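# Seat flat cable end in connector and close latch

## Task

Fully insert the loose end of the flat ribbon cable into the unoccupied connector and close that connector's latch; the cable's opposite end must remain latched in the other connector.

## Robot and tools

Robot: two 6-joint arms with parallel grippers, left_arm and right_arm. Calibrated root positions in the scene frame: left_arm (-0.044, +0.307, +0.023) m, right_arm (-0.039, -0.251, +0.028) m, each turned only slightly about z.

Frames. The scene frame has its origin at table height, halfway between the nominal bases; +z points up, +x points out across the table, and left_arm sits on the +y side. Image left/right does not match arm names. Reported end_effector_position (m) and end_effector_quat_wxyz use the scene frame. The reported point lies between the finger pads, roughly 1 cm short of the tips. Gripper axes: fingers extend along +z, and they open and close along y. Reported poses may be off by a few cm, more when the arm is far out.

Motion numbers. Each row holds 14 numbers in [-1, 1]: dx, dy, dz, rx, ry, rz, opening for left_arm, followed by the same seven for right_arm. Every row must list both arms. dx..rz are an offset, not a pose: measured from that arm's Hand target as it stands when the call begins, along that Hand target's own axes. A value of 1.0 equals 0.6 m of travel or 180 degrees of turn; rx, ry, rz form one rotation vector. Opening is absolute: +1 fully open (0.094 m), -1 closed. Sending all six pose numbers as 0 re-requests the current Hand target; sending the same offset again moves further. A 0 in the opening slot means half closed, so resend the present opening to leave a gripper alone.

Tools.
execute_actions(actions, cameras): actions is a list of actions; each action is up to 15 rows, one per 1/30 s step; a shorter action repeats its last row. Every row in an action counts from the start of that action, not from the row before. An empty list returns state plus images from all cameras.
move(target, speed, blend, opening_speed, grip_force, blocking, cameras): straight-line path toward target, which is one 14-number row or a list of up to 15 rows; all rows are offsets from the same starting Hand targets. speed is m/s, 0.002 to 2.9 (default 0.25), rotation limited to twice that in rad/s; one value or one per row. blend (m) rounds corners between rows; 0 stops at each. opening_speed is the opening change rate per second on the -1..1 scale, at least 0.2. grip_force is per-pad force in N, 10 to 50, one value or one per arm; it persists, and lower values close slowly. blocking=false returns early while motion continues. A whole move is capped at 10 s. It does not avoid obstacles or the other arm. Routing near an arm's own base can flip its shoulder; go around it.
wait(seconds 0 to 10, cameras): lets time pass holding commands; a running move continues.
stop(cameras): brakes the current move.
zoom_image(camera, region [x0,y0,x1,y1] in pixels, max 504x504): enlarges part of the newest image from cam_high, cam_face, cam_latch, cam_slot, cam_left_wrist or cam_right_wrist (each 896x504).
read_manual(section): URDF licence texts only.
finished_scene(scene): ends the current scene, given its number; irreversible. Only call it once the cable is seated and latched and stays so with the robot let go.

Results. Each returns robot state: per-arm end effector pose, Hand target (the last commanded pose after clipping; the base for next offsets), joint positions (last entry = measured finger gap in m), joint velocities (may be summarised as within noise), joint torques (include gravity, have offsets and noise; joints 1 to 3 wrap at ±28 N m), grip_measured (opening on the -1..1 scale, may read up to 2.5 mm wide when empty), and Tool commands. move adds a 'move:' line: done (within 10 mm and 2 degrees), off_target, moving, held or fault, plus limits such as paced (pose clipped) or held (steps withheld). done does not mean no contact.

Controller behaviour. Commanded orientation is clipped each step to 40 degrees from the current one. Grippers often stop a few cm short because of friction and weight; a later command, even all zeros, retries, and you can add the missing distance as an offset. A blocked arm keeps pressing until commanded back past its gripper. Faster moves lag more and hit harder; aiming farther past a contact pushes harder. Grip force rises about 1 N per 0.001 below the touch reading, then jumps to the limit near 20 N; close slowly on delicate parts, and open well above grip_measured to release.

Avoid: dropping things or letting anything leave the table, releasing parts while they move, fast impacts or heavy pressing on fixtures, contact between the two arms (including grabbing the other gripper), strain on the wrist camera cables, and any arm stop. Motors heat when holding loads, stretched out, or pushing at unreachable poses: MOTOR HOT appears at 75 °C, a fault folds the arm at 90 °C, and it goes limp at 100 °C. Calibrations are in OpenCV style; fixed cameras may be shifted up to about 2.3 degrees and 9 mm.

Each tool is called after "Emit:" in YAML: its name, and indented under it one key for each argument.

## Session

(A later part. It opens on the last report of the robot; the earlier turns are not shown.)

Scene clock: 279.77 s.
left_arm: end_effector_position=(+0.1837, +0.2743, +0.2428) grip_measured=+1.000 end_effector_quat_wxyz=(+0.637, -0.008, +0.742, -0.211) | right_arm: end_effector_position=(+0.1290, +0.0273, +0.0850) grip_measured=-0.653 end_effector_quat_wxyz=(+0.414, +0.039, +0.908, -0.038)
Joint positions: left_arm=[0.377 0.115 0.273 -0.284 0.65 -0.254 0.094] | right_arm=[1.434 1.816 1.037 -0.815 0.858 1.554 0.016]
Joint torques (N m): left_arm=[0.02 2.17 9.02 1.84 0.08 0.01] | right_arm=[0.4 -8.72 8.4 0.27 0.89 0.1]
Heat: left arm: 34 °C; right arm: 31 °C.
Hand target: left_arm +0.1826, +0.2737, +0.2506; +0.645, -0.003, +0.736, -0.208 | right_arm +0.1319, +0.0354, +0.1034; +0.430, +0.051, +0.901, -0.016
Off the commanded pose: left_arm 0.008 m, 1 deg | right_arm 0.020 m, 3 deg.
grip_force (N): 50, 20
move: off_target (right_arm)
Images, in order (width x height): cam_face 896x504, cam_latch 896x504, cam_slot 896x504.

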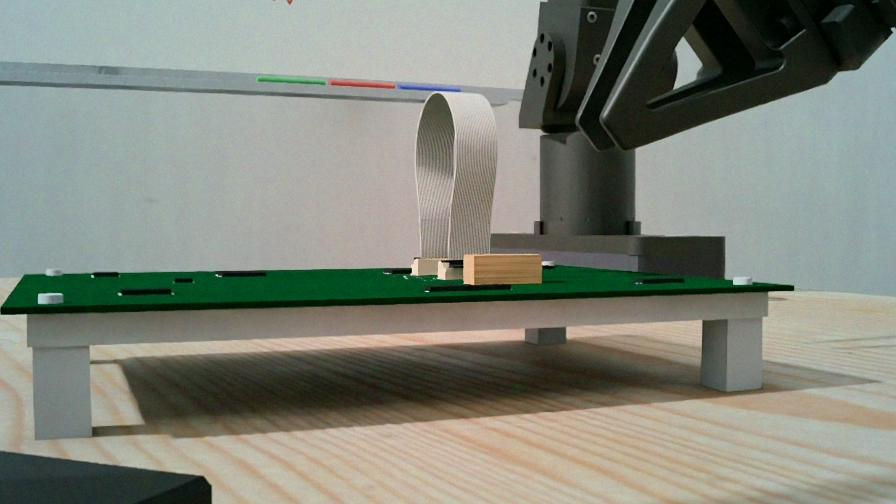

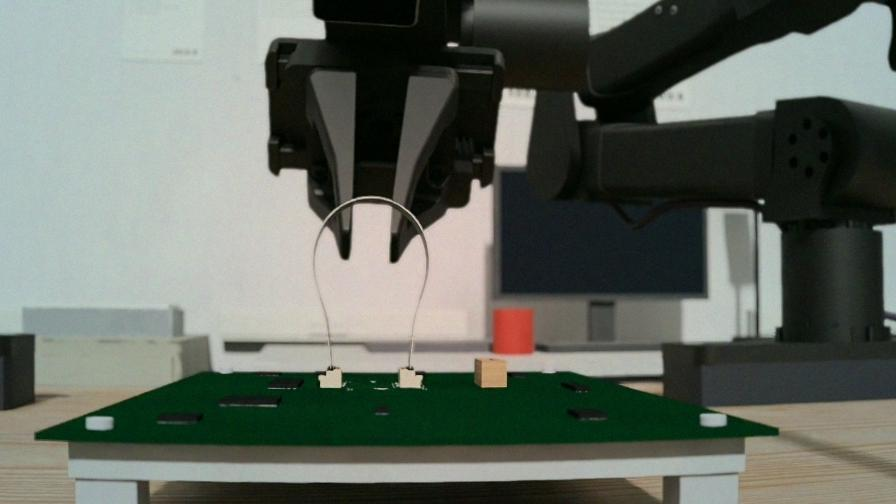

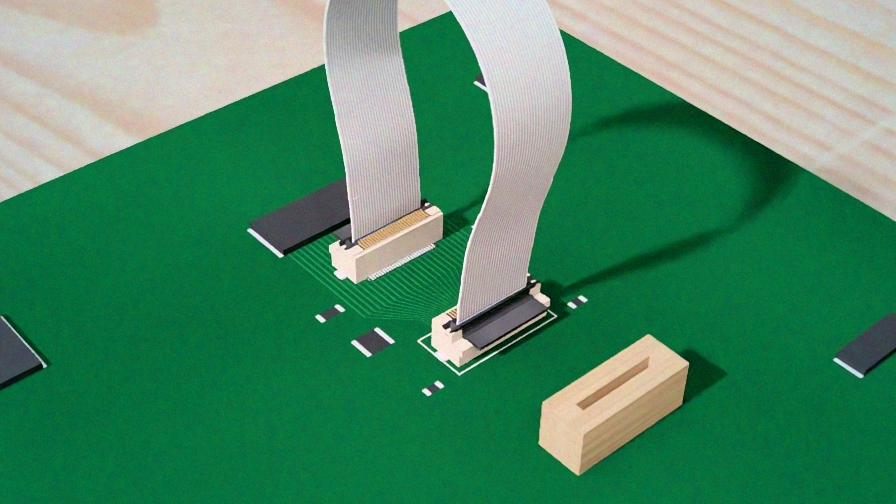

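Emit:
zoom_image:
  camera: "cam_slot"
  region: [450, 270, 540, 335]

Emit:
zoom_image:
  camera: "cam_slot"
  region: [325, 190, 450, 290]

Emit:
zoom_image:
  camera: "cam_latch"
  region: [310, 340, 360, 390]

Emit:
zoom_image:
  camera: "cam_face"
  region: [400, 220, 500, 290]

Scaled by 5.600 from the camera's 896x504 image, which has a finer 1280x720 frame.

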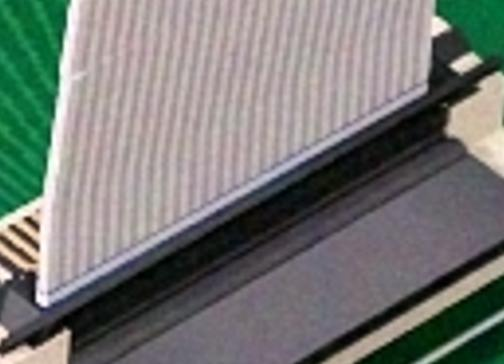

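Scaled by 4.032 from the camera's 896x504 image, which has a finer 1280x720 frame.

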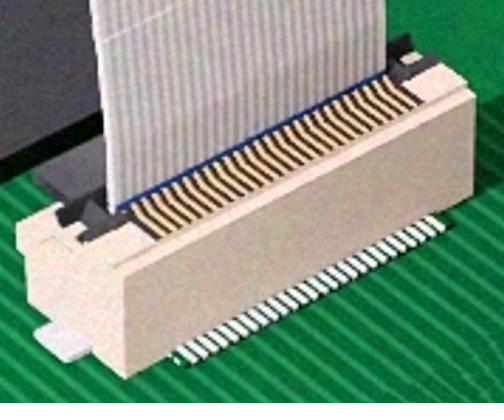

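Scaled by 10.080 from the camera's 896x504 image, which has a finer 1280x720 frame.

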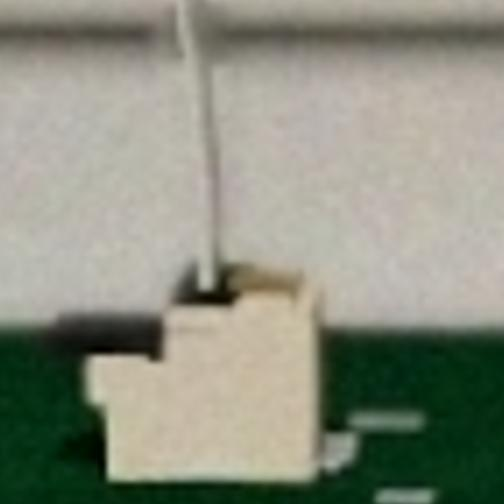

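Scaled by 5.040 from the camera's 896x504 image, which has a finer 1280x720 frame.

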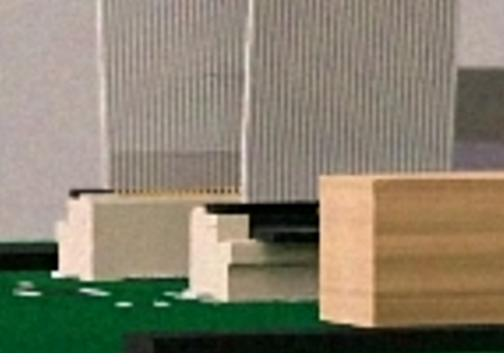

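Emit:
zoom_image:
  camera: "cam_latch"
  region: [398, 356, 426, 376]

Emit:
zoom_image:
  camera: "cam_latch"
  region: [316, 356, 344, 376]

Emit:
zoom_image:
  camera: "cam_slot"
  region: [452, 300, 492, 330]

Emit:
zoom_image:
  camera: "cam_slot"
  region: [342, 215, 382, 245]

Scaled by 18.000 from the camera's 896x504 image, which has a finer 1280x720 frame.

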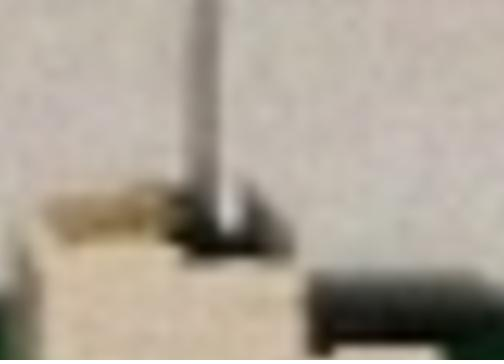

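Scaled by 18.000 from the camera's 896x504 image, which has a finer 1280x720 frame.

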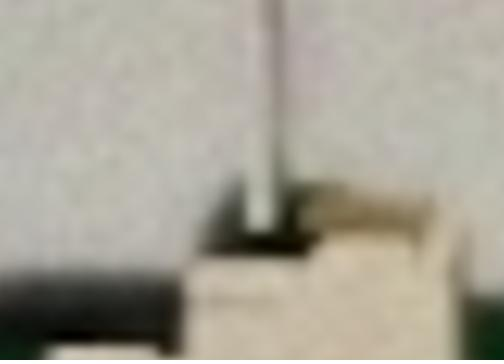

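Scaled by 12.600 from the camera's 896x504 image, which has a finer 1280x720 frame.

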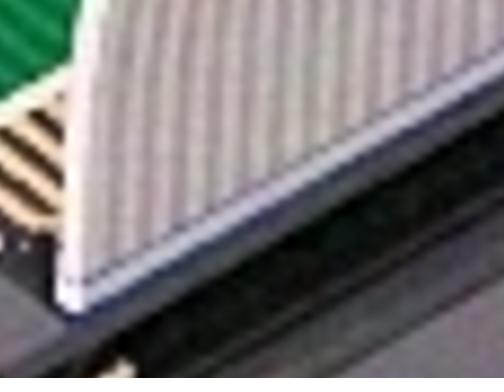

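Scaled by 12.600 from the camera's 896x504 image, which has a finer 1280x720 frame.

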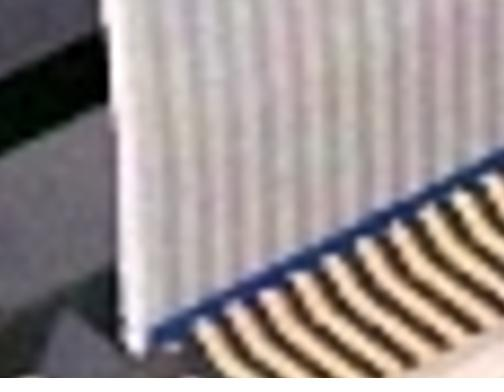

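Emit:
zoom_image:
  camera: "cam_slot"
  region: [425, 250, 560, 370]

Scaled by 3.733 from the camera's 896x504 image, which has a finer 1280x720 frame.

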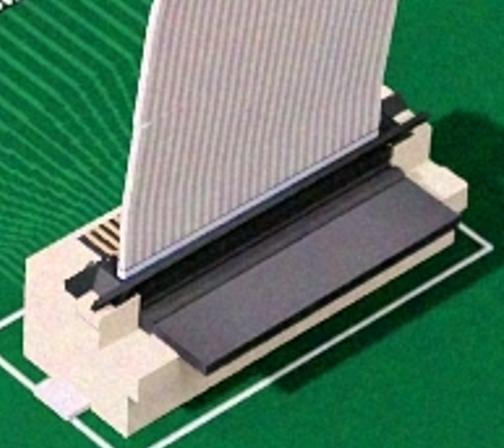

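Emit:
execute_actions:
  actions: []
  cameras: ["cam_right_wrist","cam_left_wrist","cam_high"]

Scene clock: 285.47 s.
left_arm: end_effector_position=(+0.1837, +0.2743, +0.2428) grip_measured=+1.000 end_effector_quat_wxyz=(+0.637, -0.008, +0.742, -0.211) | right_arm: end_effector_position=(+0.1290, +0.0273, +0.0850) grip_measured=-0.653 end_effector_quat_wxyz=(+0.414, +0.039, +0.908, -0.038)
Joint positions: left_arm=[0.377 0.115 0.273 -0.284 0.65 -0.254 0.094] | right_arm=[1.434 1.816 1.037 -0.816 0.858 1.554 0.016]
Joint velocities: within noise
Joint torques (N m): left_arm=[0.05 2.07 9.03 1.84 0.07 0.01] | right_arm=[0.4 -8.75 8.38 0.25 0.89 0.1]
Heat: left arm: 34 °C; right arm: 32 °C.
Hand target: left_arm +0.1826, +0.2737, +0.2506; +0.645, -0.003, +0.736, -0.208 | right_arm +0.1319, +0.0354, +0.1034; +0.430, +0.050, +0.901, -0.016
Tool commands: left_gripper/opening=+1.0 right_gripper/opening=-0.65
Off the commanded pose: left_arm 0.008 m, 1 deg | right_arm 0.020 m, 3 deg.
grip_force (N): 50, 20
camera_calibration:
cam_right_wrist: T_world_to_cam=[[-0.0762546, -0.994229, 0.075454, 0.0265505], [-0.922834, 0.0417173, -0.382932, 0.186274], [0.377575, -0.0988318, -0.92069, 0.123326], [0, 0, 0, 1]] pos_world=[0.127359, 0.030815, 0.182872]
Images, in order (width x height): cam_high 896x504, cam_left_wrist 896x504, cam_right_wrist 896x504.

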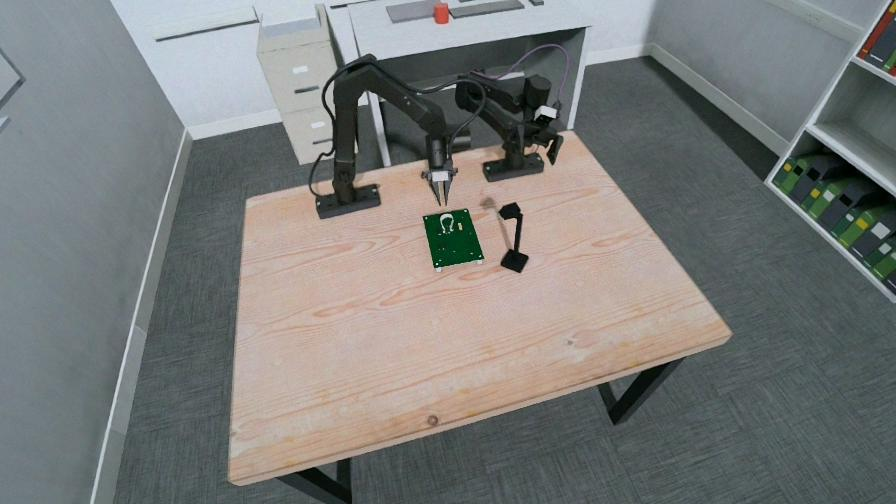

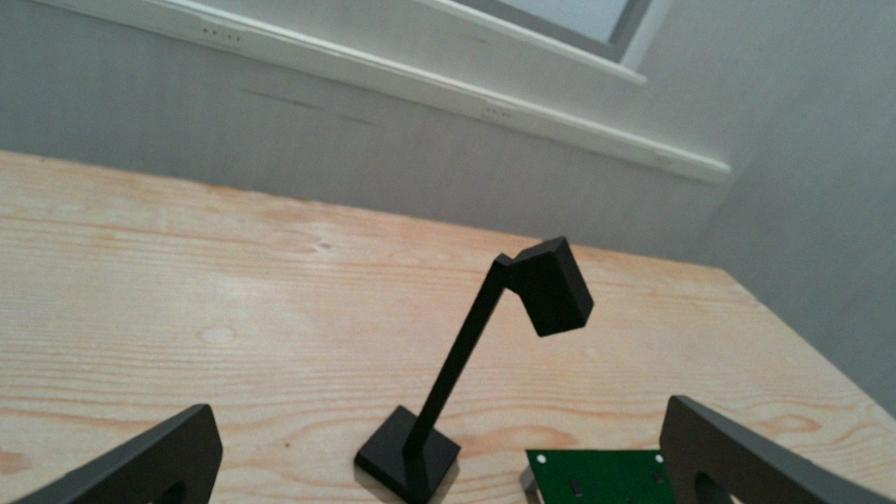

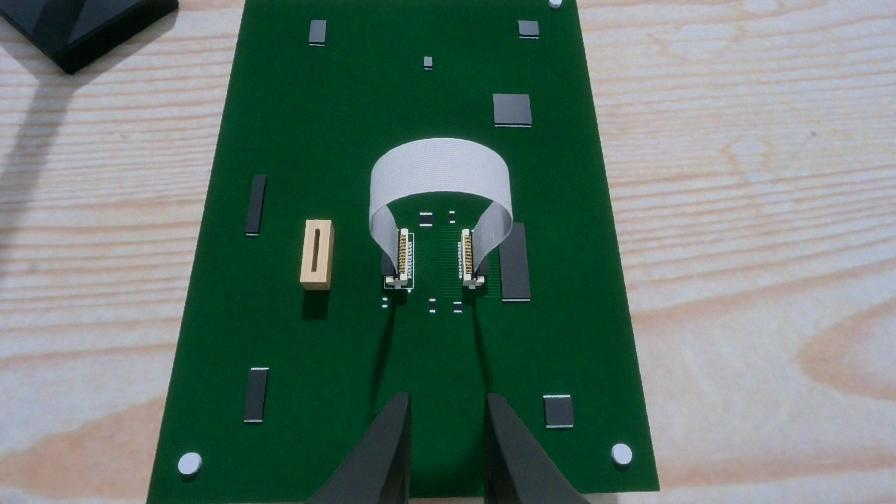

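Emit:
zoom_image:
  camera: "cam_right_wrist"
  region: [360, 215, 520, 305]

Emit:
zoom_image:
  camera: "cam_right_wrist"
  region: [375, 225, 425, 295]

Emit:
zoom_image:
  camera: "cam_right_wrist"
  region: [450, 225, 500, 295]

Scaled by 3.150 from the camera's 896x504 image, which has a finer 1280x720 frame.

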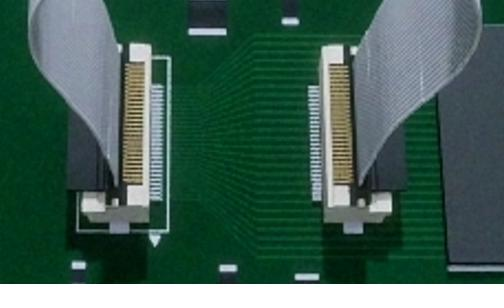

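Scaled by 7.200 from the camera's 896x504 image, which has a finer 1280x720 frame.

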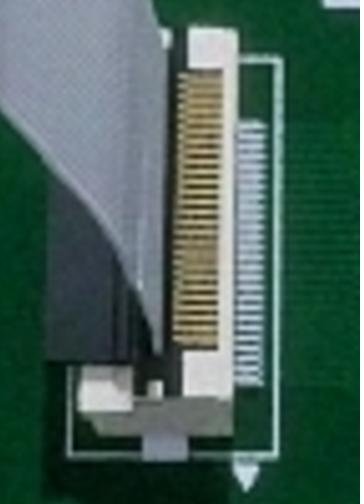

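Scaled by 7.200 from the camera's 896x504 image, which has a finer 1280x720 frame.

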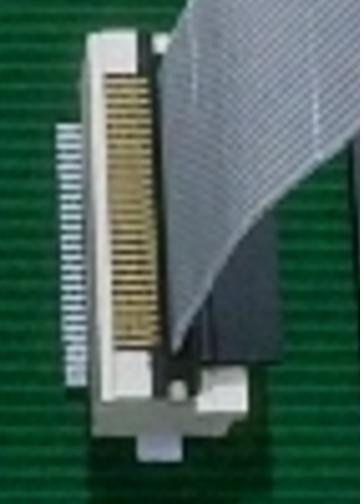

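Emit:
finished_scene:
  scene: 1

The scene is finished: the task was done.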